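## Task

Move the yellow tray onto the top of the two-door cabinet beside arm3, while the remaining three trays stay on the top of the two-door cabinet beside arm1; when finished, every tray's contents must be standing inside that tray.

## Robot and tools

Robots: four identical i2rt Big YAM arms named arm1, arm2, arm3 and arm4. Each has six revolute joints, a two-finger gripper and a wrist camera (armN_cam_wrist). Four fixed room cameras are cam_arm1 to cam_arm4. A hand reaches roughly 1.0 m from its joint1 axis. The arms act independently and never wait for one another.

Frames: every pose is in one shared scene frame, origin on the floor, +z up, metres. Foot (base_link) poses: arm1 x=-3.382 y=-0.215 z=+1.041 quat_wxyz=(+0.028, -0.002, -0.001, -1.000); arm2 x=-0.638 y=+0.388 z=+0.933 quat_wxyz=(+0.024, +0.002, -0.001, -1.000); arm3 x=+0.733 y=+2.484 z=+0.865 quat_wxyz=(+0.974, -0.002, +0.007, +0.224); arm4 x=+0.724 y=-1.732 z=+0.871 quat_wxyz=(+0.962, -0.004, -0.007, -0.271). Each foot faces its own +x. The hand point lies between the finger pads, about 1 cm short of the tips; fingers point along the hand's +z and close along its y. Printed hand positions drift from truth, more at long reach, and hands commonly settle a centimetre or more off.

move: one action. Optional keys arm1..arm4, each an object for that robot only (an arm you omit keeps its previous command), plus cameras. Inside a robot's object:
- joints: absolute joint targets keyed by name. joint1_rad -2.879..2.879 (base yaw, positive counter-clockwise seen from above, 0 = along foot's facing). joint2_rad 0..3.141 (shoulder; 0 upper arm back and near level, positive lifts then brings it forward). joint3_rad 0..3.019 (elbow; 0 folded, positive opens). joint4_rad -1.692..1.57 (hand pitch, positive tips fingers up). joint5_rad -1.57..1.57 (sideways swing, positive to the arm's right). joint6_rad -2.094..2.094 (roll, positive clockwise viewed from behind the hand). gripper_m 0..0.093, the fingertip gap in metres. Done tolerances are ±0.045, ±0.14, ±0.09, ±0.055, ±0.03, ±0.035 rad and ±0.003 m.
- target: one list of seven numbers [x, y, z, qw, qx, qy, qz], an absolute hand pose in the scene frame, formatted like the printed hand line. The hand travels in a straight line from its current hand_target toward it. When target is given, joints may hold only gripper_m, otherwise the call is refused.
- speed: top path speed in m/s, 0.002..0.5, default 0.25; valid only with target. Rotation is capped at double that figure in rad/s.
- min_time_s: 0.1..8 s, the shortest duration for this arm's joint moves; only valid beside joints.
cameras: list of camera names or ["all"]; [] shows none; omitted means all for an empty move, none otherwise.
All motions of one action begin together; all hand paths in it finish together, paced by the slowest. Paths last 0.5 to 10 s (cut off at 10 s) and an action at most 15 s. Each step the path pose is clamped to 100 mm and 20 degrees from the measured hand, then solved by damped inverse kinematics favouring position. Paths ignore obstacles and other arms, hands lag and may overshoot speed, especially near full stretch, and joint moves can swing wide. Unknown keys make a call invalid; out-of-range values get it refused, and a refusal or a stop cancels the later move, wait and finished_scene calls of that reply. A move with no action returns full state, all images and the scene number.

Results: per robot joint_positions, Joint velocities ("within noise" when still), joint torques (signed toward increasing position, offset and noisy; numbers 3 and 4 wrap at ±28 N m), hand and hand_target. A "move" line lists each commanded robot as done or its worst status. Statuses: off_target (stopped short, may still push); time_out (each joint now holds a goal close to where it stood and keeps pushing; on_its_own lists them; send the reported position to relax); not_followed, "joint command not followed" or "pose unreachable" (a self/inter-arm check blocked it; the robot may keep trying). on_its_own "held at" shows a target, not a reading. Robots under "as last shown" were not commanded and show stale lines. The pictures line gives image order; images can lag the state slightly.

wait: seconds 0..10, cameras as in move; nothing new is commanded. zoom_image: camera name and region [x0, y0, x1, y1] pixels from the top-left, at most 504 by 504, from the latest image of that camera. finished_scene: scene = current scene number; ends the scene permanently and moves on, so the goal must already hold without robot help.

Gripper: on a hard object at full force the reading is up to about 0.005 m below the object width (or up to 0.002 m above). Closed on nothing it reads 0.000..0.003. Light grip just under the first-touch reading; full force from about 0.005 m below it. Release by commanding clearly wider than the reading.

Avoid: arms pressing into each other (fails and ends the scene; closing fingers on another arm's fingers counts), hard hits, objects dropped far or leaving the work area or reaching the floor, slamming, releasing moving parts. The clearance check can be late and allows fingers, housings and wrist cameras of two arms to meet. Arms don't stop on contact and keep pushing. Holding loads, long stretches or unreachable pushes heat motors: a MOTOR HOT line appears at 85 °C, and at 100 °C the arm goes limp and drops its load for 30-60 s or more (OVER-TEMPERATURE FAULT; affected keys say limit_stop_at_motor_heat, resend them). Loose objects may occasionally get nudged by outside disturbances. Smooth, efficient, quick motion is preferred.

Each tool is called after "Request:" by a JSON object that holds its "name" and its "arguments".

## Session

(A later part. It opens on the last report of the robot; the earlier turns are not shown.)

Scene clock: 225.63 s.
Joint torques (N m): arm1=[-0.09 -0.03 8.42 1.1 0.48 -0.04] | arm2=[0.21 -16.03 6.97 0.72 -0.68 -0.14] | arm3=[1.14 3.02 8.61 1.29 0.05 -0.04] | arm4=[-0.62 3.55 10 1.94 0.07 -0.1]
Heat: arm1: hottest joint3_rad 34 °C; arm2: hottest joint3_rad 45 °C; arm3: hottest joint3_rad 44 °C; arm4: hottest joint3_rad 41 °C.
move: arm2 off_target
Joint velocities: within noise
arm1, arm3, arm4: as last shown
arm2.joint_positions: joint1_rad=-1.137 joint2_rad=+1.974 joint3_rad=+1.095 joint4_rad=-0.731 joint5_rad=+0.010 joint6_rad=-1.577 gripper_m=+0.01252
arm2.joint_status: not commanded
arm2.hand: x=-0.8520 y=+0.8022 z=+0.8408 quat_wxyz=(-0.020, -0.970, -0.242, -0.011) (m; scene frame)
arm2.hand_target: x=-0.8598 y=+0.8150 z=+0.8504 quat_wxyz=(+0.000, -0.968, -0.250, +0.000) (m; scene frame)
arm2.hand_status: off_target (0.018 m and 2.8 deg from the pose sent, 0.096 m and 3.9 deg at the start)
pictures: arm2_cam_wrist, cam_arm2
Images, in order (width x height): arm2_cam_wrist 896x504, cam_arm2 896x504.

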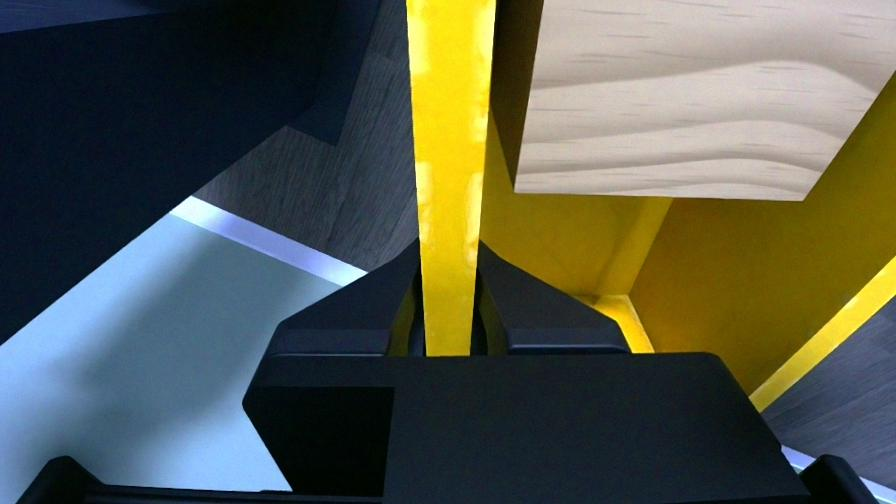

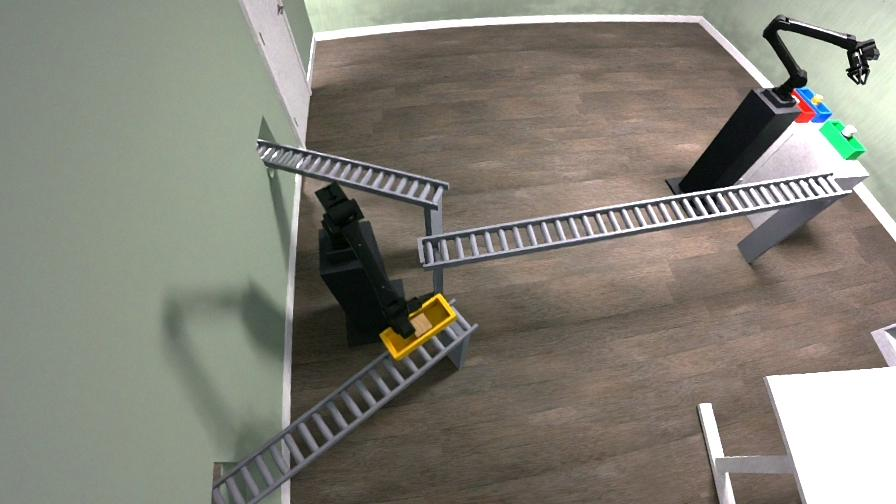

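Request:
{"name": "move", "arguments": {"arm2": {"target":[-0.875,0.845,0.795,0,0.968,0.250,0],"speed":0.12}, "cameras": ["cam_arm2"]}}

Request:
{"name": "zoom_image", "arguments": {"camera": "cam_arm2", "region": [340, 270, 500, 400]}}

Scene clock: 233.70 s.
Joint torques (N m): arm1=[0.09 -0.09 8.44 1.07 0.51 -0.05] | arm2=[0.03 -16.62 8.66 0.68 -0.65 -0.15] | arm3=[1.2 2.9 8.62 1.31 0.03 -0.03] | arm4=[-0.5 4.07 10.04 1.88 0.03 -0.11]
Heat: arm1: hottest joint3_rad 34 °C; arm2: hottest joint3_rad 44 °C; arm3: hottest joint3_rad 45 °C; arm4: hottest joint3_rad 41 °C.
move: arm2 off_target
Joint velocities: within noise
arm1, arm3, arm4: as last shown
arm2.joint_positions: joint1_rad=-1.137 joint2_rad=+2.137 joint3_rad=+1.174 joint4_rad=-0.668 joint5_rad=+0.010 joint6_rad=-1.578 gripper_m=+0.01252
arm2.joint_status: not commanded
arm2.hand: x=-0.8606 y=+0.8187 z=+0.7834 quat_wxyz=(-0.030, -0.970, -0.242, -0.013) (m; scene frame)
arm2.hand_target: x=-0.8744 y=+0.8442 z=+0.7961 quat_wxyz=(+0.000, -0.968, -0.250, +0.000) (m; scene frame)
arm2.hand_status: off_target (0.032 m and 3.8 deg from the pose sent, 0.067 m and 2.8 deg at the start)
pictures: cam_arm2
Images, in order (width x height): cam_arm2 896x504.

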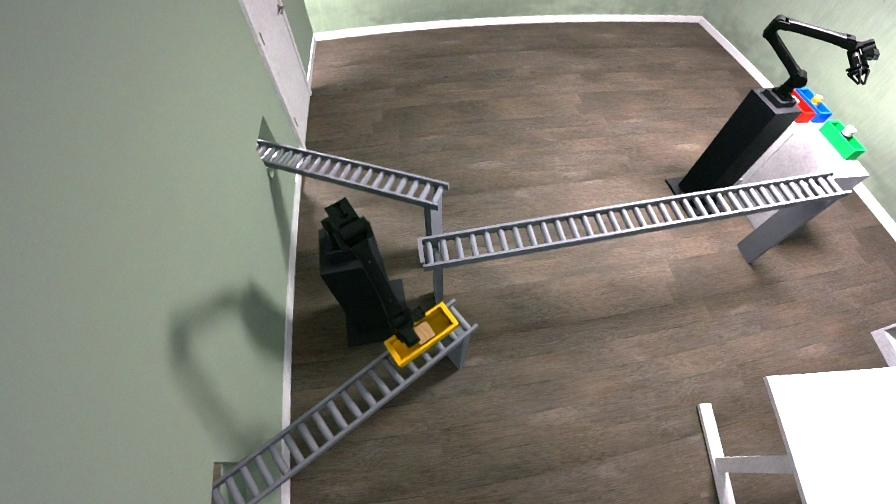

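Scaled by 3.150 from the camera's 896x504 image, which has a finer 1280x720 frame.

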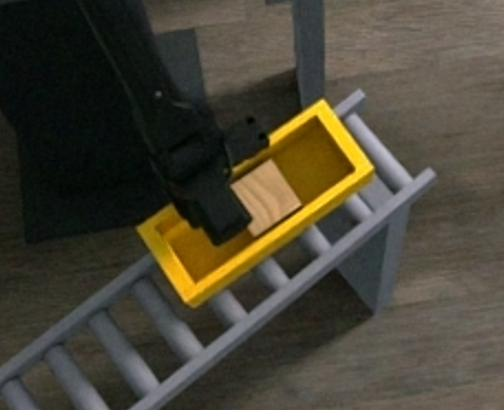

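Request:
{"name": "move", "arguments": {"arm2": {"target":[-0.895,0.88,0.83,0,0.968,0.250,0],"speed":0.12}, "cameras": []}}

Request:
{"name": "move", "arguments": {"arm2": {"target":[-0.895,0.88,0.80,0,0.968,0.250,0],"speed":0.12}, "cameras": ["cam_arm2"]}}

Request:
{"name": "zoom_image", "arguments": {"camera": "cam_arm2", "region": [340, 270, 500, 400]}}

Scene clock: 238.67 s.
Joint torques (N m): arm1=[0.09 -0.09 8.42 1.13 0.51 -0.05] | arm2=[0.38 -17.55 10 -0.1 -0.67 -0.11] | arm3=[1.14 3.02 8.69 1.29 0.05 -0.04] | arm4=[-0.5 3.31 10.11 1.89 0.09 -0.1]
Heat: arm1: hottest joint3_rad 34 °C; arm2: hottest joint3_rad 43 °C; arm3: hottest joint3_rad 45 °C; arm4: hottest joint3_rad 41 °C.
move: arm2 off_target
Joint velocities: within noise
arm1, arm3, arm4: as last shown
arm2.joint_positions: joint1_rad=-1.137 joint2_rad=+2.137 joint3_rad=+1.311 joint4_rad=-0.785 joint5_rad=+0.010 joint6_rad=-1.578 gripper_m=+0.01252
arm2.joint_status: not commanded
arm2.hand: x=-0.8819 y=+0.8592 z=+0.8154 quat_wxyz=(-0.020, -0.970, -0.243, -0.011) (m; scene frame)
arm2.hand_target: x=-0.8945 y=+0.8793 z=+0.8307 quat_wxyz=(+0.000, -0.968, -0.250, +0.000) (m; scene frame)
arm2.hand_status: off_target (0.029 m and 2.8 deg from the pose sent, 0.084 m and 3.8 deg at the start)
pictures: none
No camera images: "cameras" was empty.

Scene clock: 239.87 s.
Joint torques (N m): arm1=[0.03 -0.09 8.4 1.13 0.51 -0.04] | arm2=[0.5 -18.08 9.35 0.65 -0.65 -0.11] | arm3=[1.03 3.02 8.64 1.26 0.04 -0.03] | arm4=[-0.91 3.19 9.88 2 0.04 -0.09]
Heat: arm1: hottest joint3_rad 34 °C; arm2: hottest joint3_rad 43 °C; arm3: hottest joint3_rad 45 °C; arm4: hottest joint3_rad 41 °C.
move: arm2 off_target
Joint velocities: within noise
arm1, arm3, arm4: as last shown
arm2.joint_positions: joint1_rad=-1.137 joint2_rad=+2.200 joint3_rad=+1.311 joint4_rad=-0.750 joint5_rad=+0.010 joint6_rad=-1.578 gripper_m=+0.01252
arm2.joint_status: not commanded
arm2.hand: x=-0.8782 y=+0.8522 z=+0.7832 quat_wxyz=(-0.034, -0.969, -0.243, -0.014) (m; scene frame)
arm2.hand_target: x=-0.8943 y=+0.8789 z=+0.8012 quat_wxyz=(+0.000, -0.968, -0.250, +0.000) (m; scene frame)
arm2.hand_status: off_target (0.037 m and 4.3 deg from the pose sent, 0.029 m and 2.8 deg at the start)
pictures: cam_arm2
Images, in order (width x height): cam_arm2 896x504.

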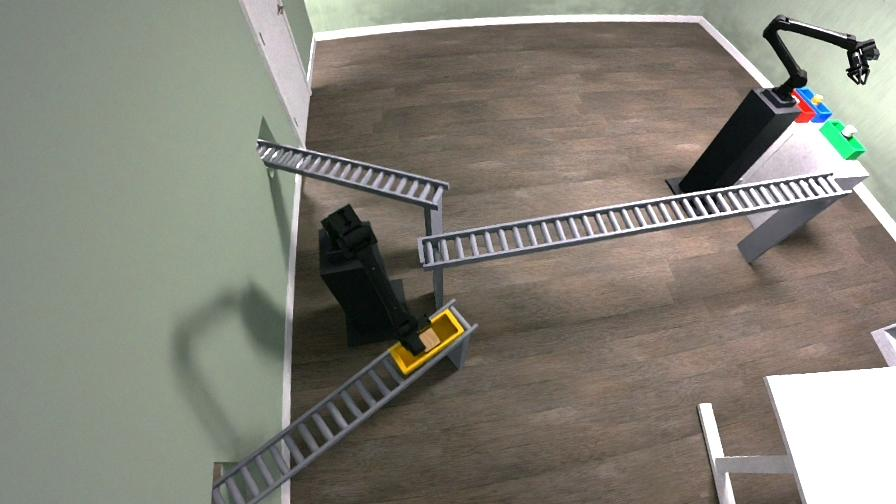

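Scaled by 3.150 from the camera's 896x504 image, which has a finer 1280x720 frame.

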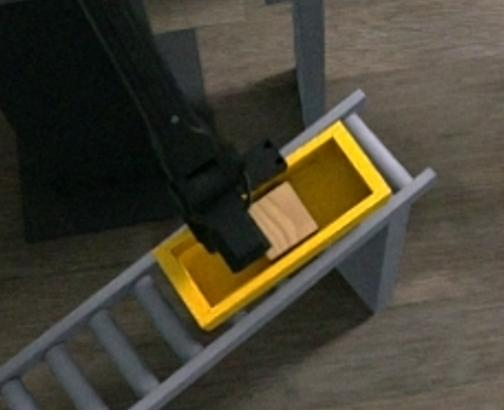

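Request:
{"name": "move", "arguments": {"arm2": {"target":[-0.89,0.868,0.76,0,0.968,0.250,0],"speed":0.08}, "cameras": ["cam_arm2","arm2_cam_wrist"]}}

Request:
{"name": "zoom_image", "arguments": {"camera": "cam_arm2", "region": [340, 270, 500, 400]}}

Scene clock: 244.40 s.
Joint torques (N m): arm1=[0.09 -0.15 8.39 1.1 0.51 -0.07] | arm2=[0.5 -18.02 6.16 0.81 -0.57 -0.07] | arm3=[0.97 2.84 8.65 1.25 0.04 -0.03] | arm4=[-1.08 4.31 9.98 2.02 0.03 -0.1]
Heat: arm1: hottest joint3_rad 34 °C; arm2: hottest joint3_rad 43 °C; arm3: hottest joint3_rad 45 °C; arm4: hottest joint3_rad 42 °C.
move: arm2 off_target
Joint velocities: within noise
arm1.joint_positions: joint1_rad=-0.792 joint2_rad=+0.499 joint3_rad=+0.631 joint4_rad=-0.747 joint5_rad=+0.746 joint6_rad=+0.451 gripper_m=+0.04486
arm1.joint_status: not commanded
arm1.hand: x=-3.4979 y=+0.0520 z=+1.3458 quat_wxyz=(+0.379, -0.591, +0.603, +0.379) (m; scene frame)
arm1.hand_target: x=-3.4999 y=+0.0501 z=+1.3500 quat_wxyz=(+0.380, -0.596, +0.596, +0.380) (m; scene frame)
arm1.hand_status: not commanded
arm2.joint_positions: joint1_rad=-1.137 joint2_rad=+2.258 joint3_rad=+1.310 joint4_rad=-0.658 joint5_rad=+0.008 joint6_rad=-1.580 gripper_m=+0.01252
arm2.joint_status: not commanded
arm2.hand: x=-0.8810 y=+0.8569 z=+0.7527 quat_wxyz=(-0.018, -0.970, -0.243, -0.009) (m; scene frame)
arm2.hand_target: x=-0.8899 y=+0.8678 z=+0.7602 quat_wxyz=(+0.000, -0.968, -0.250, +0.000) (m; scene frame)
arm2.hand_status: off_target (0.016 m and 2.4 deg from the pose sent, 0.030 m and 4.3 deg at the start)
arm3.joint_positions: joint1_rad=+0.862 joint2_rad=+0.642 joint3_rad=+1.412 joint4_rad=-1.560 joint5_rad=+0.220 joint6_rad=+0.359 gripper_m=+0.09396
arm3.joint_status: not commanded
arm3.hand: x=+0.8287 y=+2.6760 z=+1.3667 quat_wxyz=(-0.322, +0.386, -0.838, -0.213) (m; scene frame)
arm3.hand_target: x=+0.8285 y=+2.6750 z=+1.3781 quat_wxyz=(-0.330, +0.382, -0.834, -0.223) (m; scene frame)
arm3.hand_status: not commanded
arm4.joint_positions: joint1_rad=+0.611 joint2_rad=+0.619 joint3_rad=+1.338 joint4_rad=-1.545 joint5_rad=+0.202 joint6_rad=+0.301 gripper_m=+0.09396
arm4.joint_status: not commanded
arm4.hand: x=+0.9262 y=-1.7486 z=+1.3507 quat_wxyz=(-0.379, -0.145, -0.914, +0.032) (m; scene frame)
arm4.hand_target: x=+0.9249 y=-1.7486 z=+1.3599 quat_wxyz=(-0.389, -0.145, -0.909, +0.029) (m; scene frame)
arm4.hand_status: not commanded
pictures: arm2_cam_wrist, cam_arm2
Images, in order (width x height): arm2_cam_wrist 896x504, cam_arm2 896x504.

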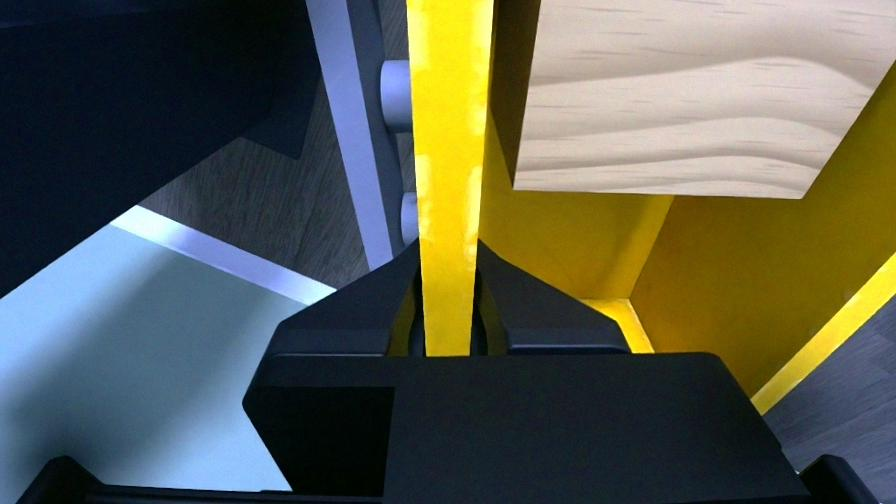

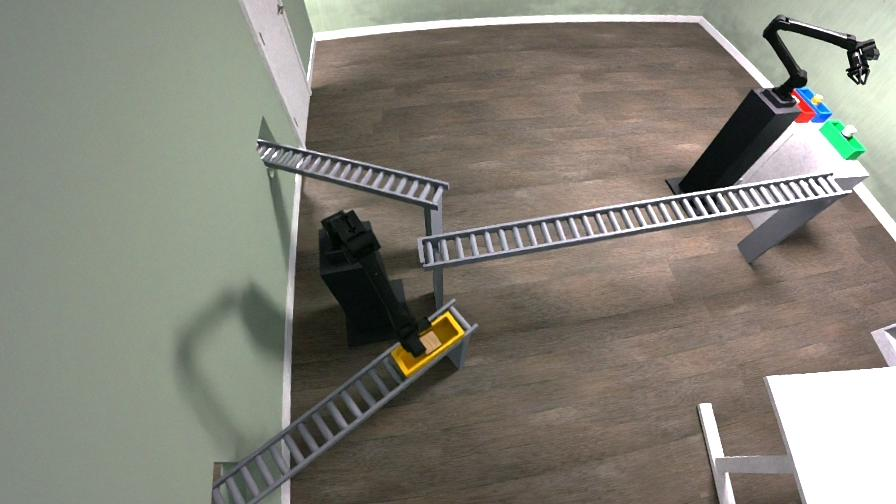

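Scaled by 3.150 from the camera's 896x504 image, which has a finer 1280x720 frame.

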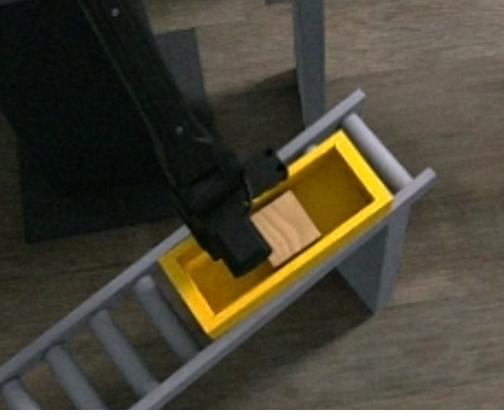

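Request:
{"name": "move", "arguments": {"arm2": {"target":[-0.882,0.850,0.775,0,0.968,0.250,0],"speed":0.1}, "cameras": []}}

Request:
{"name": "move", "arguments": {"arm2": {"target":[-0.882,0.850,0.725,0,0.968,0.250,0],"speed":0.08}, "cameras": ["cam_arm2","arm2_cam_wrist"]}}

Request:
{"name": "zoom_image", "arguments": {"camera": "cam_arm2", "region": [340, 270, 500, 400]}}

Scene clock: 250.23 s.
Joint torques (N m): arm1=[0.09 -0.21 8.46 1.14 0.5 -0.05] | arm2=[0.67 -19.66 5.67 0.49 -0.53 -0.06] | arm3=[1.2 3.08 8.62 1.24 0.05 -0.04] | arm4=[-1.38 3.31 9.88 1.88 0.04 -0.07]
Heat: arm1: hottest joint3_rad 34 °C; arm2: hottest joint3_rad 43 °C; arm3: hottest joint3_rad 45 °C; arm4: hottest joint3_rad 42 °C.
move: arm2 off_target
Joint velocities: within noise
arm1, arm3, arm4: as last shown
arm2.joint_positions: joint1_rad=-1.137 joint2_rad=+2.232 joint3_rad=+1.236 joint4_rad=-0.639 joint5_rad=+0.007 joint6_rad=-1.580 gripper_m=+0.01252
arm2.joint_status: not commanded
arm2.hand: x=-0.8678 y=+0.8313 z=+0.7505 quat_wxyz=(-0.032, -0.969, -0.243, -0.012) (m; scene frame)
arm2.hand_target: x=-0.8817 y=+0.8495 z=+0.7751 quat_wxyz=(+0.000, -0.968, -0.250, +0.000) (m; scene frame)
arm2.hand_status: off_target (0.034 m and 4.0 deg from the pose sent, 0.023 m and 2.4 deg at the start)
pictures: none
No camera images: "cameras" was empty.

Scene clock: 251.43 s.
Joint torques (N m): arm1=[0.38 -0.15 8.35 1.13 0.5 -0.05] | arm2=[0.97 -15.38 7.24 0.77 0.01 0.01] | arm3=[1.08 2.73 8.65 1.24 0.05 -0.03] | arm4=[-0.79 2.84 10.07 1.95 0.04 -0.06]
Heat: arm1: hottest joint3_rad 34 °C; arm2: hottest joint3_rad 43 °C; arm3: hottest joint3_rad 45 °C; arm4: hottest joint3_rad 42 °C.
move: arm2 off_target
Joint velocities: within noise
arm1, arm3, arm4: as last shown
arm2.joint_positions: joint1_rad=-1.137 joint2_rad=+2.275 joint3_rad=+1.238 joint4_rad=-0.559 joint5_rad=-0.006 joint6_rad=-1.588 gripper_m=+0.01252
arm2.joint_status: not commanded
arm2.hand: x=-0.8730 y=+0.8363 z=+0.7291 quat_wxyz=(-0.014, -0.969, -0.247, -0.001) (m; scene frame)
arm2.hand_target: x=-0.8818 y=+0.8496 z=+0.7256 quat_wxyz=(+0.000, -0.968, -0.250, +0.000) (m; scene frame)
arm2.hand_status: off_target (0.017 m and 1.7 deg from the pose sent, 0.035 m and 4.0 deg at the start)
pictures: arm2_cam_wrist, cam_arm2
Images, in order (width x height): arm2_cam_wrist 896x504, cam_arm2 896x504.

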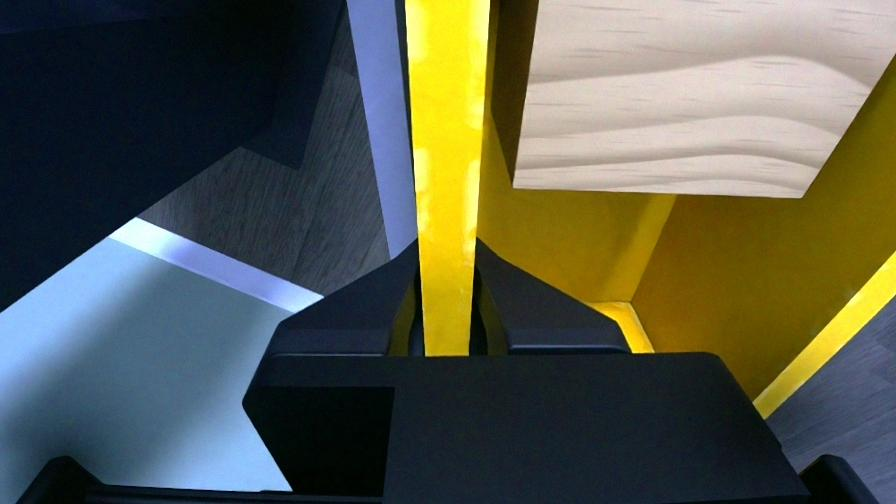

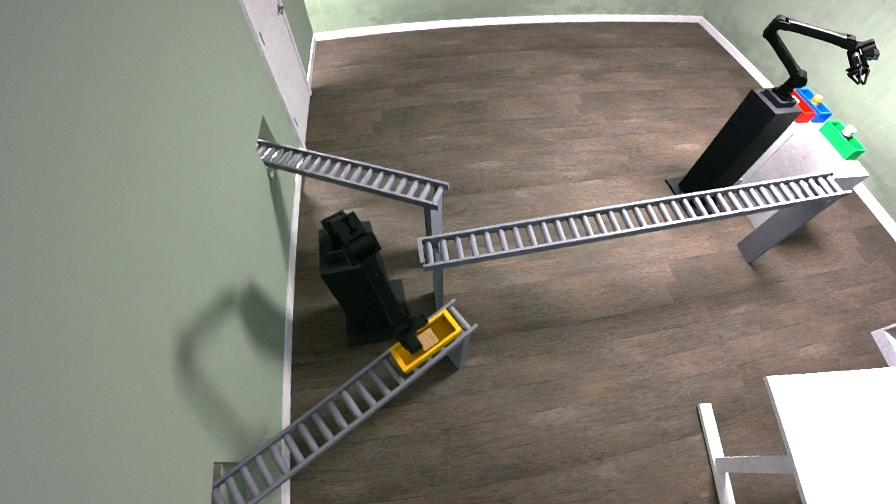

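Scaled by 3.150 from the camera's 896x504 image, which has a finer 1280x720 frame.

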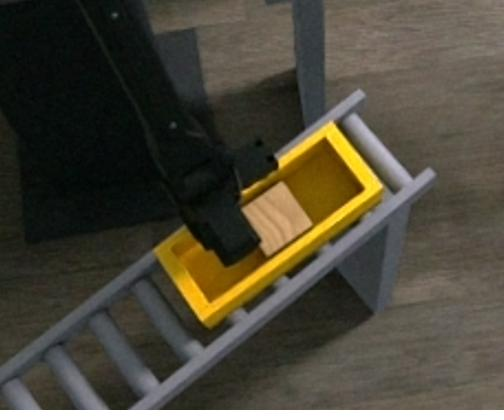

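Request:
{"name": "move", "arguments": {"arm2": {"target":[-0.889,0.863,0.755,0,0.967,0.255,0],"speed":0.1}, "cameras": []}}

Request:
{"name": "move", "arguments": {"arm2": {"target":[-0.886,0.858,0.715,0,0.967,0.255,0],"speed":0.08}, "cameras": ["cam_arm2","arm2_cam_wrist"]}}

Request:
{"name": "zoom_image", "arguments": {"camera": "cam_arm2", "region": [340, 270, 500, 400]}}

Scene clock: 256.93 s.
Joint torques (N m): arm1=[-0.09 -0.09 8.46 1.13 0.49 -0.05] | arm2=[0.91 -19.02 7.9 -0.13 -0.16 -0.01] | arm3=[1.03 2.78 8.61 1.26 0.04 -0.06] | arm4=[-0.62 3.66 9.92 1.95 0.04 -0.06]
Heat: arm1: hottest joint3_rad 34 °C; arm2: hottest joint3_rad 43 °C; arm3: hottest joint3_rad 45 °C; arm4: hottest joint3_rad 42 °C.
move: arm2 off_target
Joint velocities: within noise
arm1, arm3, arm4: as last shown
arm2.joint_positions: joint1_rad=-1.137 joint2_rad=+2.275 joint3_rad=+1.267 joint4_rad=-0.613 joint5_rad=-0.002 joint6_rad=-1.594 gripper_m=+0.01252
arm2.joint_status: not commanded
arm2.hand: x=-0.8738 y=+0.8395 z=+0.7352 quat_wxyz=(-0.026, -0.968, -0.250, -0.006) (m; scene frame)
arm2.hand_target: x=-0.8886 y=+0.8623 z=+0.7556 quat_wxyz=(+0.000, -0.967, -0.255, +0.000) (m; scene frame)
arm2.hand_status: off_target (0.034 m and 3.1 deg from the pose sent, 0.041 m and 1.9 deg at the start)
pictures: none
No camera images: "cameras" was empty.

Scene clock: 258.03 s.
Joint torques (N m): arm1=[0.03 -0.09 8.38 1.11 0.5 -0.05] | arm2=[0.79 -14.33 7.91 1.16 -0.05 0.09] | arm3=[1.32 3.02 8.57 1.21 0.04 -0.05] | arm4=[-0.38 2.9 10.03 1.78 0.04 -0.08]
Heat: arm1: hottest joint3_rad 34 °C; arm2: hottest joint3_rad 43 °C; arm3: hottest joint3_rad 45 °C; arm4: hottest joint3_rad 42 °C.
move: arm2 off_target
Joint velocities: within noise
arm1, arm3, arm4: as last shown
arm2.joint_positions: joint1_rad=-1.137 joint2_rad=+2.288 joint3_rad=+1.268 joint4_rad=-0.570 joint5_rad=-0.005 joint6_rad=-1.609 gripper_m=+0.01252
arm2.joint_status: not commanded
arm2.hand: x=-0.8773 y=+0.8450 z=+0.7281 quat_wxyz=(-0.012, -0.966, -0.257, -0.001) (m; scene frame)
arm2.hand_target: x=-0.8856 y=+0.8572 z=+0.7158 quat_wxyz=(+0.000, -0.967, -0.255, +0.000) (m; scene frame)
arm2.hand_status: off_target (0.020 m and 1.4 deg from the pose sent, 0.030 m and 3.2 deg at the start)
pictures: arm2_cam_wrist, cam_arm2
Images, in order (width x height): arm2_cam_wrist 896x504, cam_arm2 896x504.

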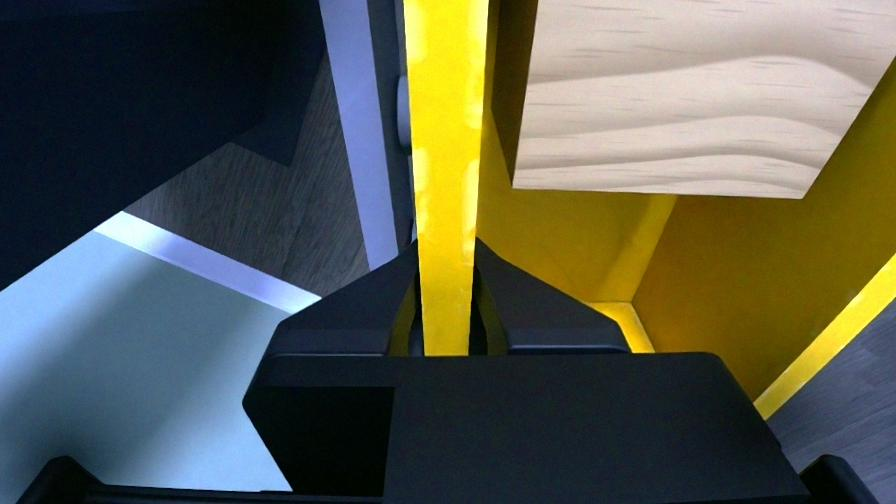

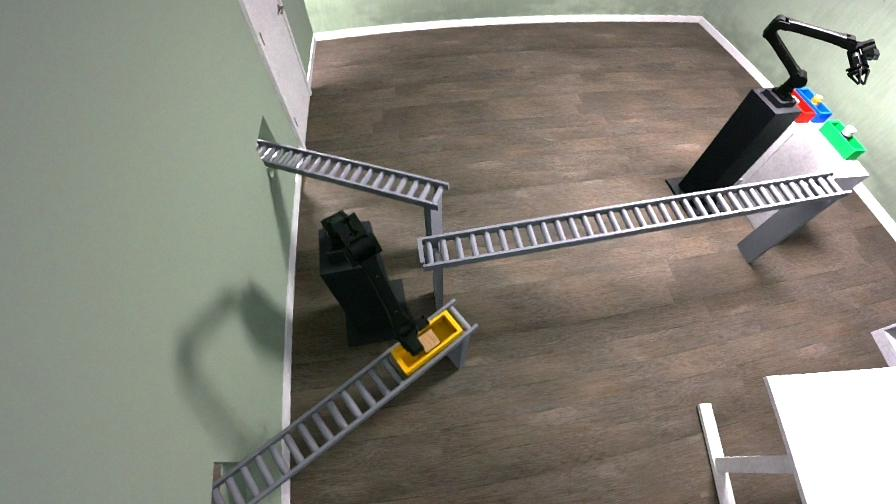

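Scaled by 3.150 from the camera's 896x504 image, which has a finer 1280x720 frame.

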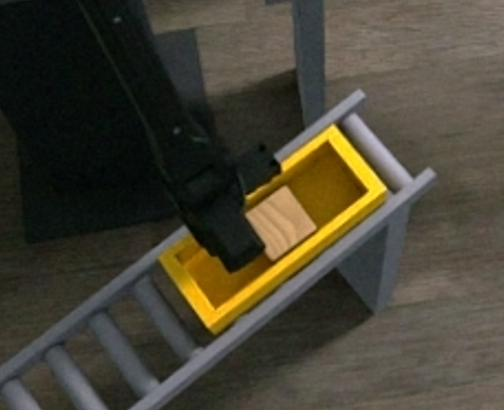

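Request:
{"name": "move", "arguments": {"arm2": {"joints":{"gripper_m":0.03}}, "cameras": []}}

Request:
{"name": "move", "arguments": {"arm2": {"target":[-0.875,0.845,0.95,0,0.967,0.255,0],"joints":{"gripper_m":0.045}}, "cameras": ["cam_arm2","cam_arm3"]}}

Request:
{"name": "move", "arguments": {"arm2": {"target":[-0.9,0.55,1.25,-0.38,0.596,-0.596,-0.38]}, "arm3": {"joints":{"joint4_rad":-1.2},"min_time_s":3}, "cameras": ["cam_arm2","cam_arm3"]}}

Scene clock: 264.47 s.
Joint torques (N m): arm1=[0.09 -0.03 8.43 1.14 0.5 -0.05] | arm2=[0.97 -15.5 6.56 0.69 -0.25 0.13] | arm3=[0.97 2.78 8.66 1.25 0.05 -0.03] | arm4=[-0.56 3.72 10.07 1.91 0.02 -0.06]
Heat: arm1: hottest joint3_rad 34 °C; arm2: hottest joint3_rad 42 °C; arm3: hottest joint3_rad 45 °C; arm4: hottest joint3_rad 42 °C.
move: arm2 done
Joint velocities: within noise
arm1, arm3, arm4: as last shown
arm2.joint_positions: joint1_rad=-1.137 joint2_rad=+2.306 joint3_rad=+1.282 joint4_rad=-0.555 joint5_rad=+0.000 joint6_rad=-1.609 gripper_m=+0.02993
arm2.joint_status: all done
arm2.hand: x=-0.8794 y=+0.8510 z=+0.7224 quat_wxyz=(-0.006, -0.966, -0.257, -0.002) (m; scene frame)
arm2.hand_target: x=-0.8857 y=+0.8573 z=+0.7158 quat_wxyz=(+0.000, -0.967, -0.255, +0.000) (m; scene frame)
arm2.hand_status: not commanded
pictures: none
No camera images: "cameras" was empty.

Scene clock: 266.23 s.
Joint torques (N m): arm1=[-0.21 -0.21 8.44 1.11 0.51 -0.05] | arm2=[0.21 -14.15 10.09 -0.24 -0.27 0.05] | arm3=[1.03 2.9 8.61 1.29 0.04 -0.05] | arm4=[-0.56 3.25 9.96 1.81 0.04 -0.09]
Heat: arm1: hottest joint3_rad 34 °C; arm2: hottest joint3_rad 42 °C; arm3: hottest joint3_rad 45 °C; arm4: hottest joint3_rad 42 °C.
move: arm2 off_target
Joint velocities: within noise
arm1, arm3, arm4: as last shown
arm2.joint_positions: joint1_rad=-1.137 joint2_rad=+1.852 joint3_rad=+1.251 joint4_rad=-0.980 joint5_rad=+0.000 joint6_rad=-1.609 gripper_m=+0.04491
arm2.joint_status: all done
arm2.hand: x=-0.8717 y=+0.8353 z=+0.9424 quat_wxyz=(-0.007, -0.966, -0.257, -0.002) (m; scene frame)
arm2.hand_target: x=-0.8749 y=+0.8448 z=+0.9501 quat_wxyz=(+0.000, -0.967, -0.255, +0.000) (m; scene frame)
arm2.hand_status: off_target (0.013 m and 0.8 deg from the pose sent, 0.228 m and 0.7 deg at the start)
pictures: cam_arm2, cam_arm3
Images, in order (width x height): cam_arm2 896x504, cam_arm3 896x504.

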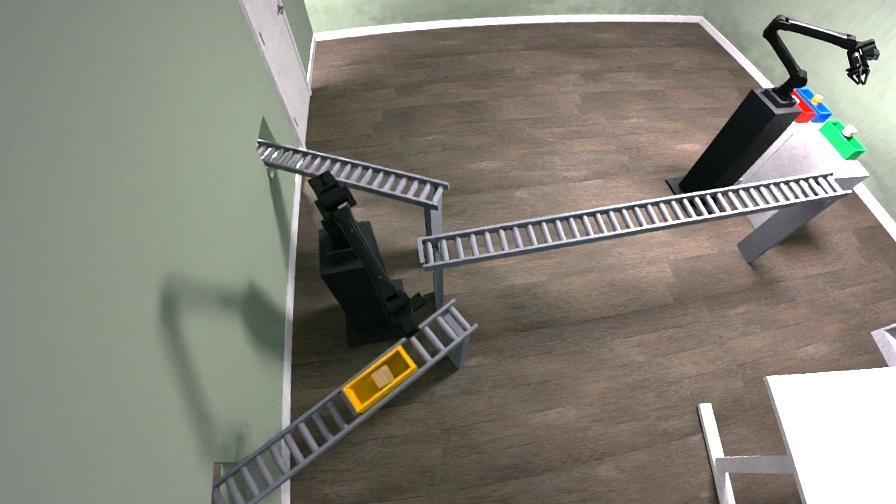

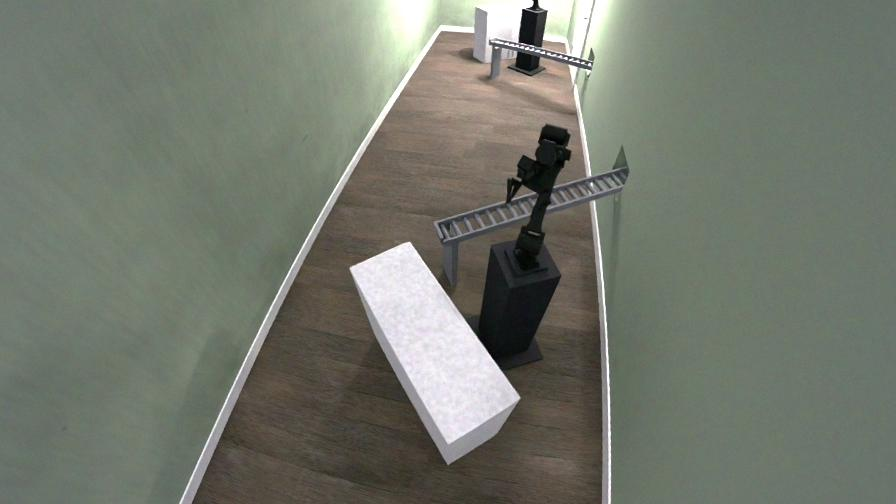

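Scene clock: 272.33 s.
Joint torques (N m): arm1=[0.09 -0.26 8.42 1.09 0.5 -0.04] | arm2=[1.32 -3.37 13.44 -0.24 0.64 0.13] | arm3=[1.03 2.67 8.9 2.13 -0.02 -0.05] | arm4=[-0.62 3.55 10.19 1.96 0.04 -0.07]
Heat: arm1: hottest joint3_rad 34 °C; arm2: hottest joint3_rad 43 °C; arm3: hottest joint3_rad 45 °C; arm4: hottest joint3_rad 42 °C.
move: arm2 off_target; arm3 done
Joint velocities: within noise
arm1, arm4: as last shown
arm2.joint_positions: joint1_rad=-0.066 joint2_rad=+0.994 joint3_rad=+0.906 joint4_rad=-1.476 joint5_rad=+1.140 joint6_rad=+1.527 gripper_m=+0.04492
arm2.joint_status: not commanded
arm2.hand: x=-0.8896 y=+0.5518 z=+1.2360 quat_wxyz=(+0.392, -0.603, +0.589, +0.370) (m; scene frame)
arm2.hand_target: x=-0.8994 y=+0.5499 z=+1.2497 quat_wxyz=(+0.380, -0.597, +0.596, +0.380) (m; scene frame)
arm2.hand_status: off_target (0.018 m and 2.1 deg from the pose sent, 0.421 m and 130.4 deg at the start)
arm3.joint_positions: joint1_rad=+0.862 joint2_rad=+0.642 joint3_rad=+1.412 joint4_rad=-1.220 joint5_rad=+0.220 joint6_rad=+0.359 gripper_m=+0.09396
arm3.joint_status: all done
arm3.hand: x=+0.8417 y=+2.7229 z=+1.4334 quat_wxyz=(-0.416, +0.335, -0.778, -0.330) (m; scene frame)
arm3.hand_target: x=+0.8415 y=+2.7214 z=+1.4493 quat_wxyz=(-0.428, +0.328, -0.769, -0.344) (m; scene frame)
arm3.hand_status: not commanded
pictures: cam_arm2, cam_arm3
Images, in order (width x height): cam_arm2 896x504, cam_arm3 896x504.

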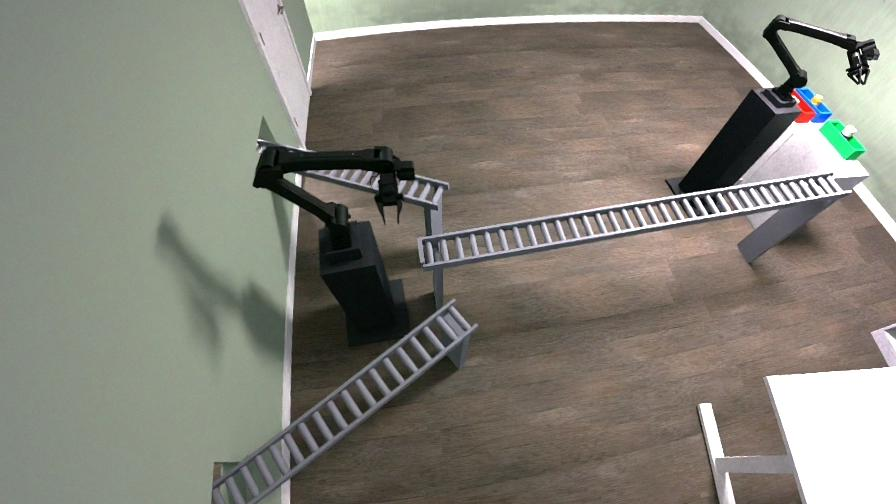

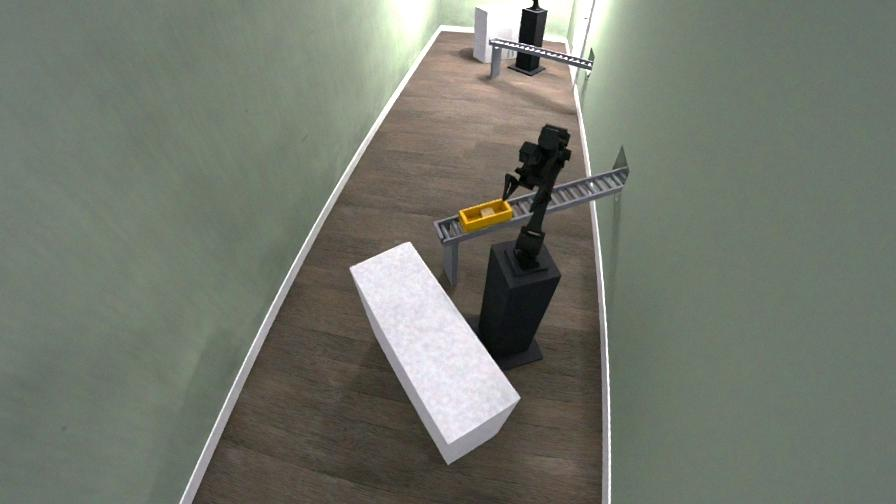

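Request:
{"name": "move", "arguments": {"arm3": {"target":[0.93,2.33,1.25,0.5187,0.2182,0.8143,-0.139]}, "cameras": ["arm3_cam_wrist","cam_arm3"]}}

Request:
{"name": "zoom_image", "arguments": {"camera": "cam_arm3", "region": [340, 130, 640, 300]}}

Scene clock: 283.03 s.
Joint torques (N m): arm1=[0.03 -0.15 8.42 1.13 0.49 -0.06] | arm2=[0.97 -3.37 13.41 -0.17 0.64 0.19] | arm3=[0.97 7.18 6.11 0.31 0.74 0.04] | arm4=[-0.79 3.84 10.11 1.95 0.04 -0.03]
Heat: arm1: hottest joint3_rad 34 °C; arm2: hottest joint3_rad 44 °C; arm3: hottest joint3_rad 45 °C; arm4: hottest joint3_rad 42 °C.
move: arm3 not_followed
Joint velocities: within noise
arm1.joint_positions: joint1_rad=-0.792 joint2_rad=+0.499 joint3_rad=+0.631 joint4_rad=-0.747 joint5_rad=+0.746 joint6_rad=+0.451 gripper_m=+0.04486
arm1.joint_status: not commanded
arm1.hand: x=-3.4979 y=+0.0520 z=+1.3458 quat_wxyz=(+0.379, -0.591, +0.603, +0.379) (m; scene frame)
arm1.hand_target: x=-3.4999 y=+0.0501 z=+1.3500 quat_wxyz=(+0.380, -0.596, +0.596, +0.380) (m; scene frame)
arm1.hand_status: not commanded
arm2: as last shown
arm2.joint_positions: joint1_rad=-0.066 joint2_rad=+0.994 joint3_rad=+0.906 joint4_rad=-1.476 joint5_rad=+1.140 joint6_rad=+1.528 gripper_m=+0.04492
arm2.hand: x=-0.8896 y=+0.5518 z=+1.2360 quat_wxyz=(+0.391, -0.603, +0.589, +0.370) (m; scene frame)
arm3.joint_positions: joint1_rad=+0.454 joint2_rad=+0.076 joint3_rad=+0.805 joint4_rad=-1.672 joint5_rad=+1.360 joint6_rad=+0.930 gripper_m=+0.09397
arm3.joint_status: not commanded
arm3.on_its_own: joint1_rad is held at +0.452, not at its first target +0.862; joint2_rad is held at +0.063, not at its first target +0.643; joint3_rad is held at +0.799, not at its first target +1.436; joint4_rad is held at -1.678, not at your -1.200; joint5_rad is held at +1.364, not at its first target +0.220; joint6_rad is held at +0.938, not at its first target +0.359
arm3.hand: x=+0.8719 y=+2.3806 z=+1.2557 quat_wxyz=(-0.617, -0.200, -0.741, +0.176) (m; scene frame)
arm3.hand_target: x=+0.8697 y=+2.3777 z=+1.2535 quat_wxyz=(-0.618, -0.204, -0.739, +0.175) (m; scene frame)
arm3.hand_status: not_followed (0.077 m and 14.8 deg from the pose sent, 0.443 m and 86.0 deg at the start; a joint's target at an end of its range on 66 of 113 steps)
arm4.joint_positions: joint1_rad=+0.611 joint2_rad=+0.619 joint3_rad=+1.338 joint4_rad=-1.545 joint5_rad=+0.202 joint6_rad=+0.301 gripper_m=+0.09396
arm4.joint_status: not commanded
arm4.hand: x=+0.9262 y=-1.7486 z=+1.3507 quat_wxyz=(-0.379, -0.145, -0.914, +0.032) (m; scene frame)
arm4.hand_target: x=+0.9249 y=-1.7486 z=+1.3599 quat_wxyz=(-0.389, -0.145, -0.909, +0.029) (m; scene frame)
arm4.hand_status: not commanded
pictures: arm3_cam_wrist, cam_arm3
pose unreachable (arm3 arm): on one or more control steps of this call this arm could not follow its commanded pose, so it was not sent that pose on those steps. On the call's last step it was still not sent that pose. It may still have moved: this result reports where it is.
cause: moving toward the commanded pose would bring two parts of the arm too close to each other (its wrist (the part past joint 4) and its wrist camera, under 1 mm apart when it was first held).
Images, in order (width x height): arm3_cam_wrist 896x504, cam_arm3 896x504.

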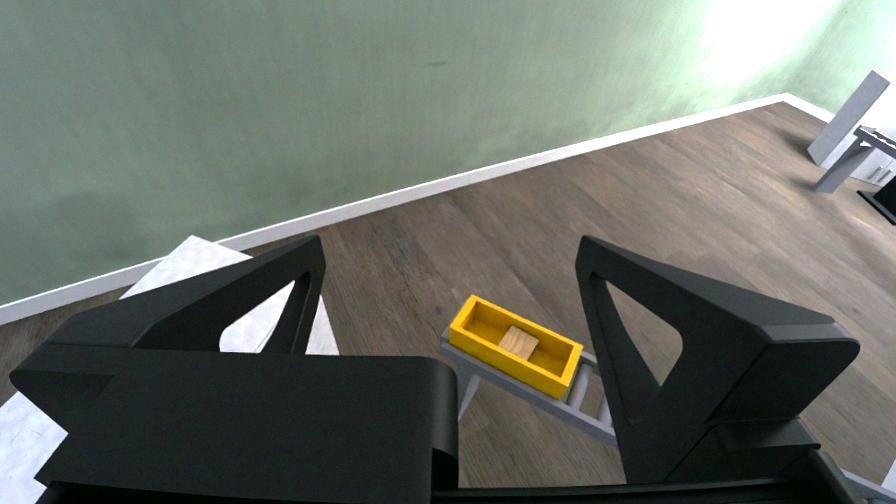

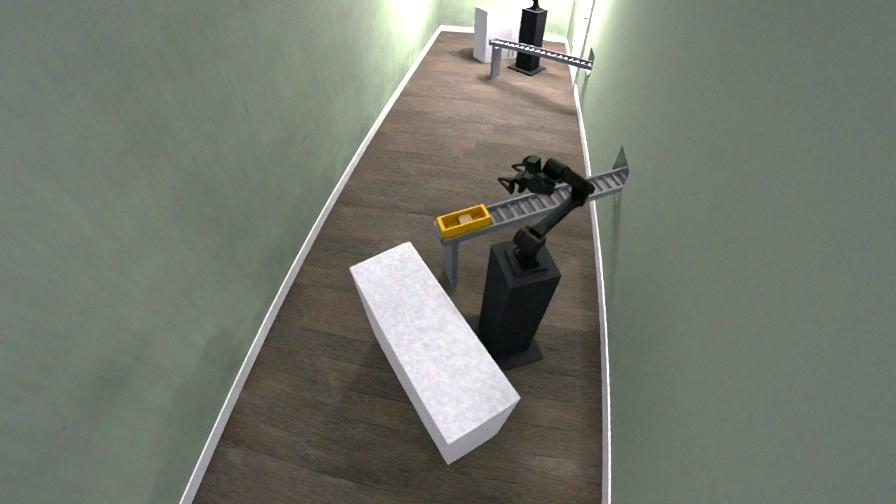

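Scaled by 1.680 from the camera's 896x504 image, which has a finer 1280x720 frame.

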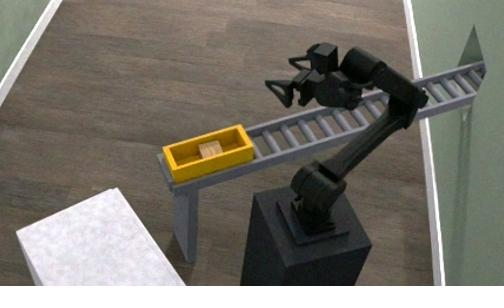

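Request:
{"name": "move", "arguments": {"arm3": {"joints":{"joint1_rad":-1.33,"joint2_rad":1.4,"joint3_rad":1.3,"joint4_rad":-1.47,"joint5_rad":0,"joint6_rad":-1.37,"gripper_m":0.06},"min_time_s":3}, "cameras": []}}

Request:
{"name": "move", "arguments": {"arm3": {"target":[1.15,2.12,0.78,0,-0.2487,0.9686,0]}, "cameras": ["arm3_cam_wrist","cam_arm3"]}}

Scene clock: 304.17 s.
Joint torques (N m): arm1=[-0.09 -0.03 8.42 1.11 0.51 -0.05] | arm2=[1.38 -3.25 13.42 -0.1 0.62 0.19] | arm3=[0.38 -9.47 11.73 -0.02 -0.35 -0.11] | arm4=[-0.44 3.43 10 1.99 0.08 -0.1]
Heat: arm1: hottest joint3_rad 35 °C; arm2: hottest joint3_rad 46 °C; arm3: hottest joint3_rad 45 °C; arm4: hottest joint3_rad 42 °C.
move: arm3 done
Joint velocities: within noise
arm1, arm2, arm4: as last shown
arm3.joint_positions: joint1_rad=-1.325 joint2_rad=+1.398 joint3_rad=+1.243 joint4_rad=-1.476 joint5_rad=+0.003 joint6_rad=-1.361 gripper_m=+0.06007
arm3.joint_status: all done
arm3.hand: x=+0.9830 y=+2.1890 z=+1.0723 quat_wxyz=(+0.022, +0.241, -0.970, -0.025) (m; scene frame)
arm3.hand_target: x=+0.9942 y=+2.1739 z=+1.0927 quat_wxyz=(+0.007, +0.244, -0.970, +0.002) (m; scene frame)
arm3.hand_status: not commanded
pictures: none
No camera images: "cameras" was empty.

Scene clock: 306.50 s.
Joint torques (N m): arm1=[-0.15 -0.21 8.42 1.09 0.5 -0.06] | arm2=[1.08 -3.25 13.45 -0.13 0.63 0.18] | arm3=[1.55 -16.44 8.28 0.1 -0.32 0.04] | arm4=[-0.38 3.72 10.04 1.78 0.05 -0.11]
Heat: arm1: hottest joint3_rad 35 °C; arm2: hottest joint3_rad 47 °C; arm3: hottest joint3_rad 45 °C; arm4: hottest joint3_rad 42 °C.
move: arm3 off_target
Joint velocities: within noise
arm1, arm2, arm4: as last shown
arm3.joint_positions: joint1_rad=-1.180 joint2_rad=+2.088 joint3_rad=+1.313 joint4_rad=-0.833 joint5_rad=-0.011 joint6_rad=-1.230 gripper_m=+0.06007
arm3.joint_status: not commanded
arm3.hand: x=+1.1297 y=+2.1310 z=+0.7729 quat_wxyz=(+0.013, +0.248, -0.968, -0.017) (m; scene frame)
arm3.hand_target: x=+1.1494 y=+2.1206 z=+0.7805 quat_wxyz=(+0.000, +0.249, -0.969, +0.000) (m; scene frame)
arm3.hand_status: off_target (0.024 m and 2.5 deg from the pose sent, 0.344 m and 3.9 deg at the start)
pictures: arm3_cam_wrist, cam_arm3
Images, in order (width x height): arm3_cam_wrist 896x504, cam_arm3 896x504.

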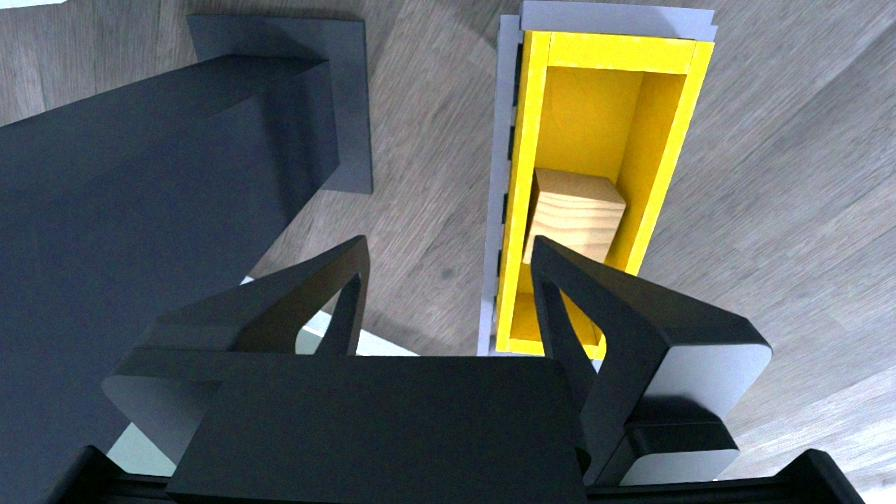

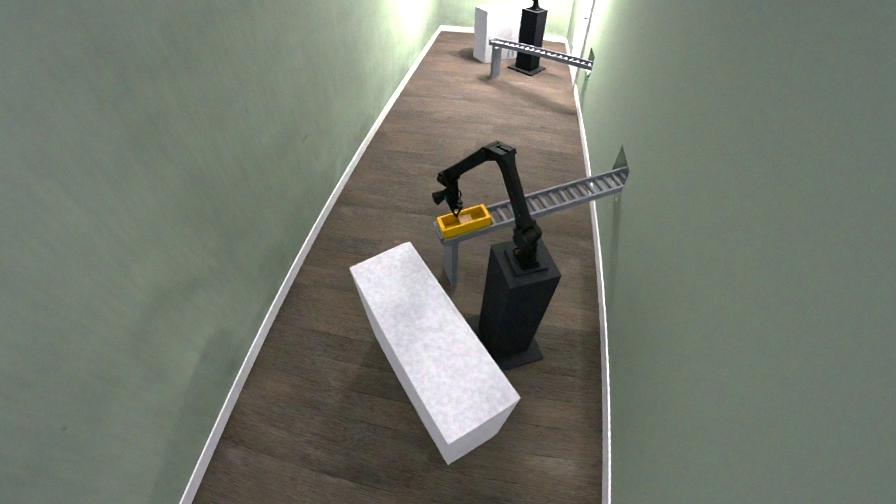

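Request:
{"name": "move", "arguments": {"arm3": {"target":[1.152,2.055,0.67,0,-0.2487,0.9686,0]}, "cameras": ["arm3_cam_wrist"]}}

Scene clock: 312.70 s.
Joint torques (N m): arm1=[0.09 -0.03 8.4 1.1 0.52 -0.04] | arm2=[1.32 -3.37 13.39 -0.17 0.63 0.2] | arm3=[0.67 -19.37 7.32 -0.14 -0.32 -0.12] | arm4=[-1.03 3.49 9.99 2.03 0.04 -0.13]
Heat: arm1: hottest joint3_rad 35 °C; arm2: hottest joint3_rad 47 °C; arm3: hottest joint3_rad 45 °C; arm4: hottest joint3_rad 42 °C.
move: arm3 off_target
Joint velocities: within noise
arm1, arm2, arm4: as last shown
arm3.joint_positions: joint1_rad=-1.246 joint2_rad=+2.384 joint3_rad=+1.510 joint4_rad=-0.729 joint5_rad=-0.011 joint6_rad=-1.290 gripper_m=+0.06007
arm3.joint_status: not commanded
arm3.hand: x=+1.1384 y=+2.0699 z=+0.6626 quat_wxyz=(+0.011, +0.245, -0.969, -0.016) (m; scene frame)
arm3.hand_target: x=+1.1516 y=+2.0554 z=+0.6705 quat_wxyz=(+0.000, +0.249, -0.969, +0.000) (m; scene frame)
arm3.hand_status: off_target (0.021 m and 2.2 deg from the pose sent, 0.130 m and 2.5 deg at the start)
pictures: arm3_cam_wrist
Images, in order (width x height): arm3_cam_wrist 896x504.

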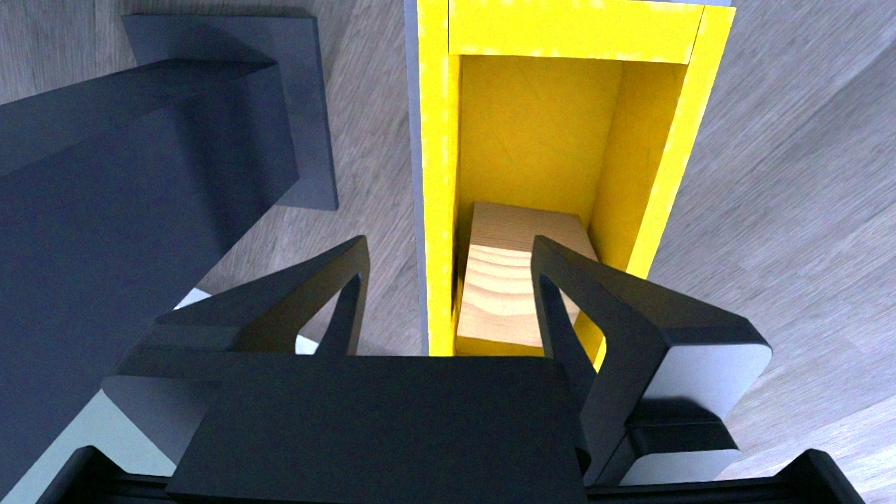

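Request:
{"name": "move", "arguments": {"arm3": {"target":[1.158,2.064,0.566,0,-0.2487,0.9686,0],"speed":0.12}, "cameras": ["arm3_cam_wrist"]}}

Scene clock: 317.67 s.
Joint torques (N m): arm1=[0.09 -0.09 8.39 1.16 0.5 -0.05] | arm2=[1.2 -3.08 13.39 -0.12 0.62 0.18] | arm3=[1.67 -18.78 6.31 0.16 -0.33 0.04] | arm4=[-0.79 3.14 10 1.95 0.05 -0.06]
Heat: arm1: hottest joint3_rad 35 °C; arm2: hottest joint3_rad 47 °C; arm3: hottest joint3_rad 45 °C; arm4: hottest joint3_rad 42 °C.
move: arm3 off_target
Joint velocities: within noise
arm1, arm2, arm4: as last shown
arm3.joint_positions: joint1_rad=-1.238 joint2_rad=+2.590 joint3_rad=+1.598 joint4_rad=-0.606 joint5_rad=-0.011 joint6_rad=-1.287 gripper_m=+0.06007
arm3.joint_status: not commanded
arm3.hand: x=+1.1418 y=+2.0712 z=+0.5658 quat_wxyz=(+0.009, +0.248, -0.969, -0.013) (m; scene frame)
arm3.hand_target: x=+1.1578 y=+2.0642 z=+0.5666 quat_wxyz=(+0.000, +0.249, -0.969, +0.000) (m; scene frame)
arm3.hand_status: off_target (0.018 m and 1.8 deg from the pose sent, 0.099 m and 2.2 deg at the start)
pictures: arm3_cam_wrist
Images, in order (width x height): arm3_cam_wrist 896x504.

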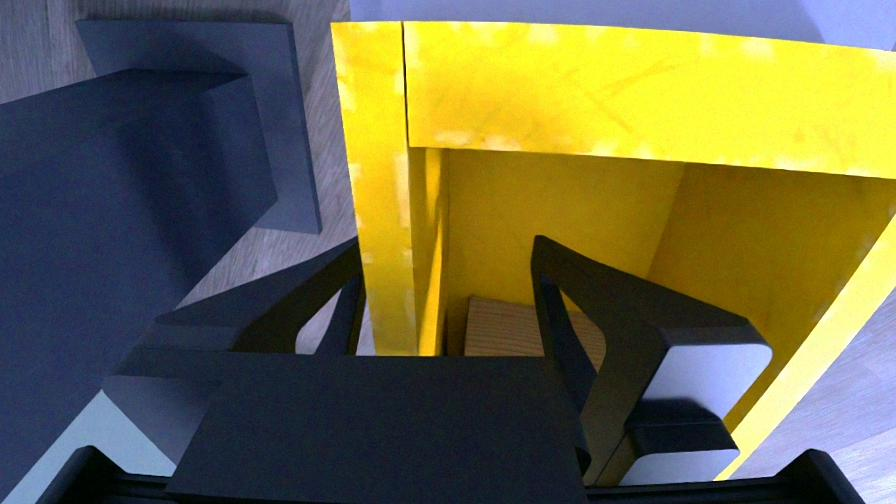

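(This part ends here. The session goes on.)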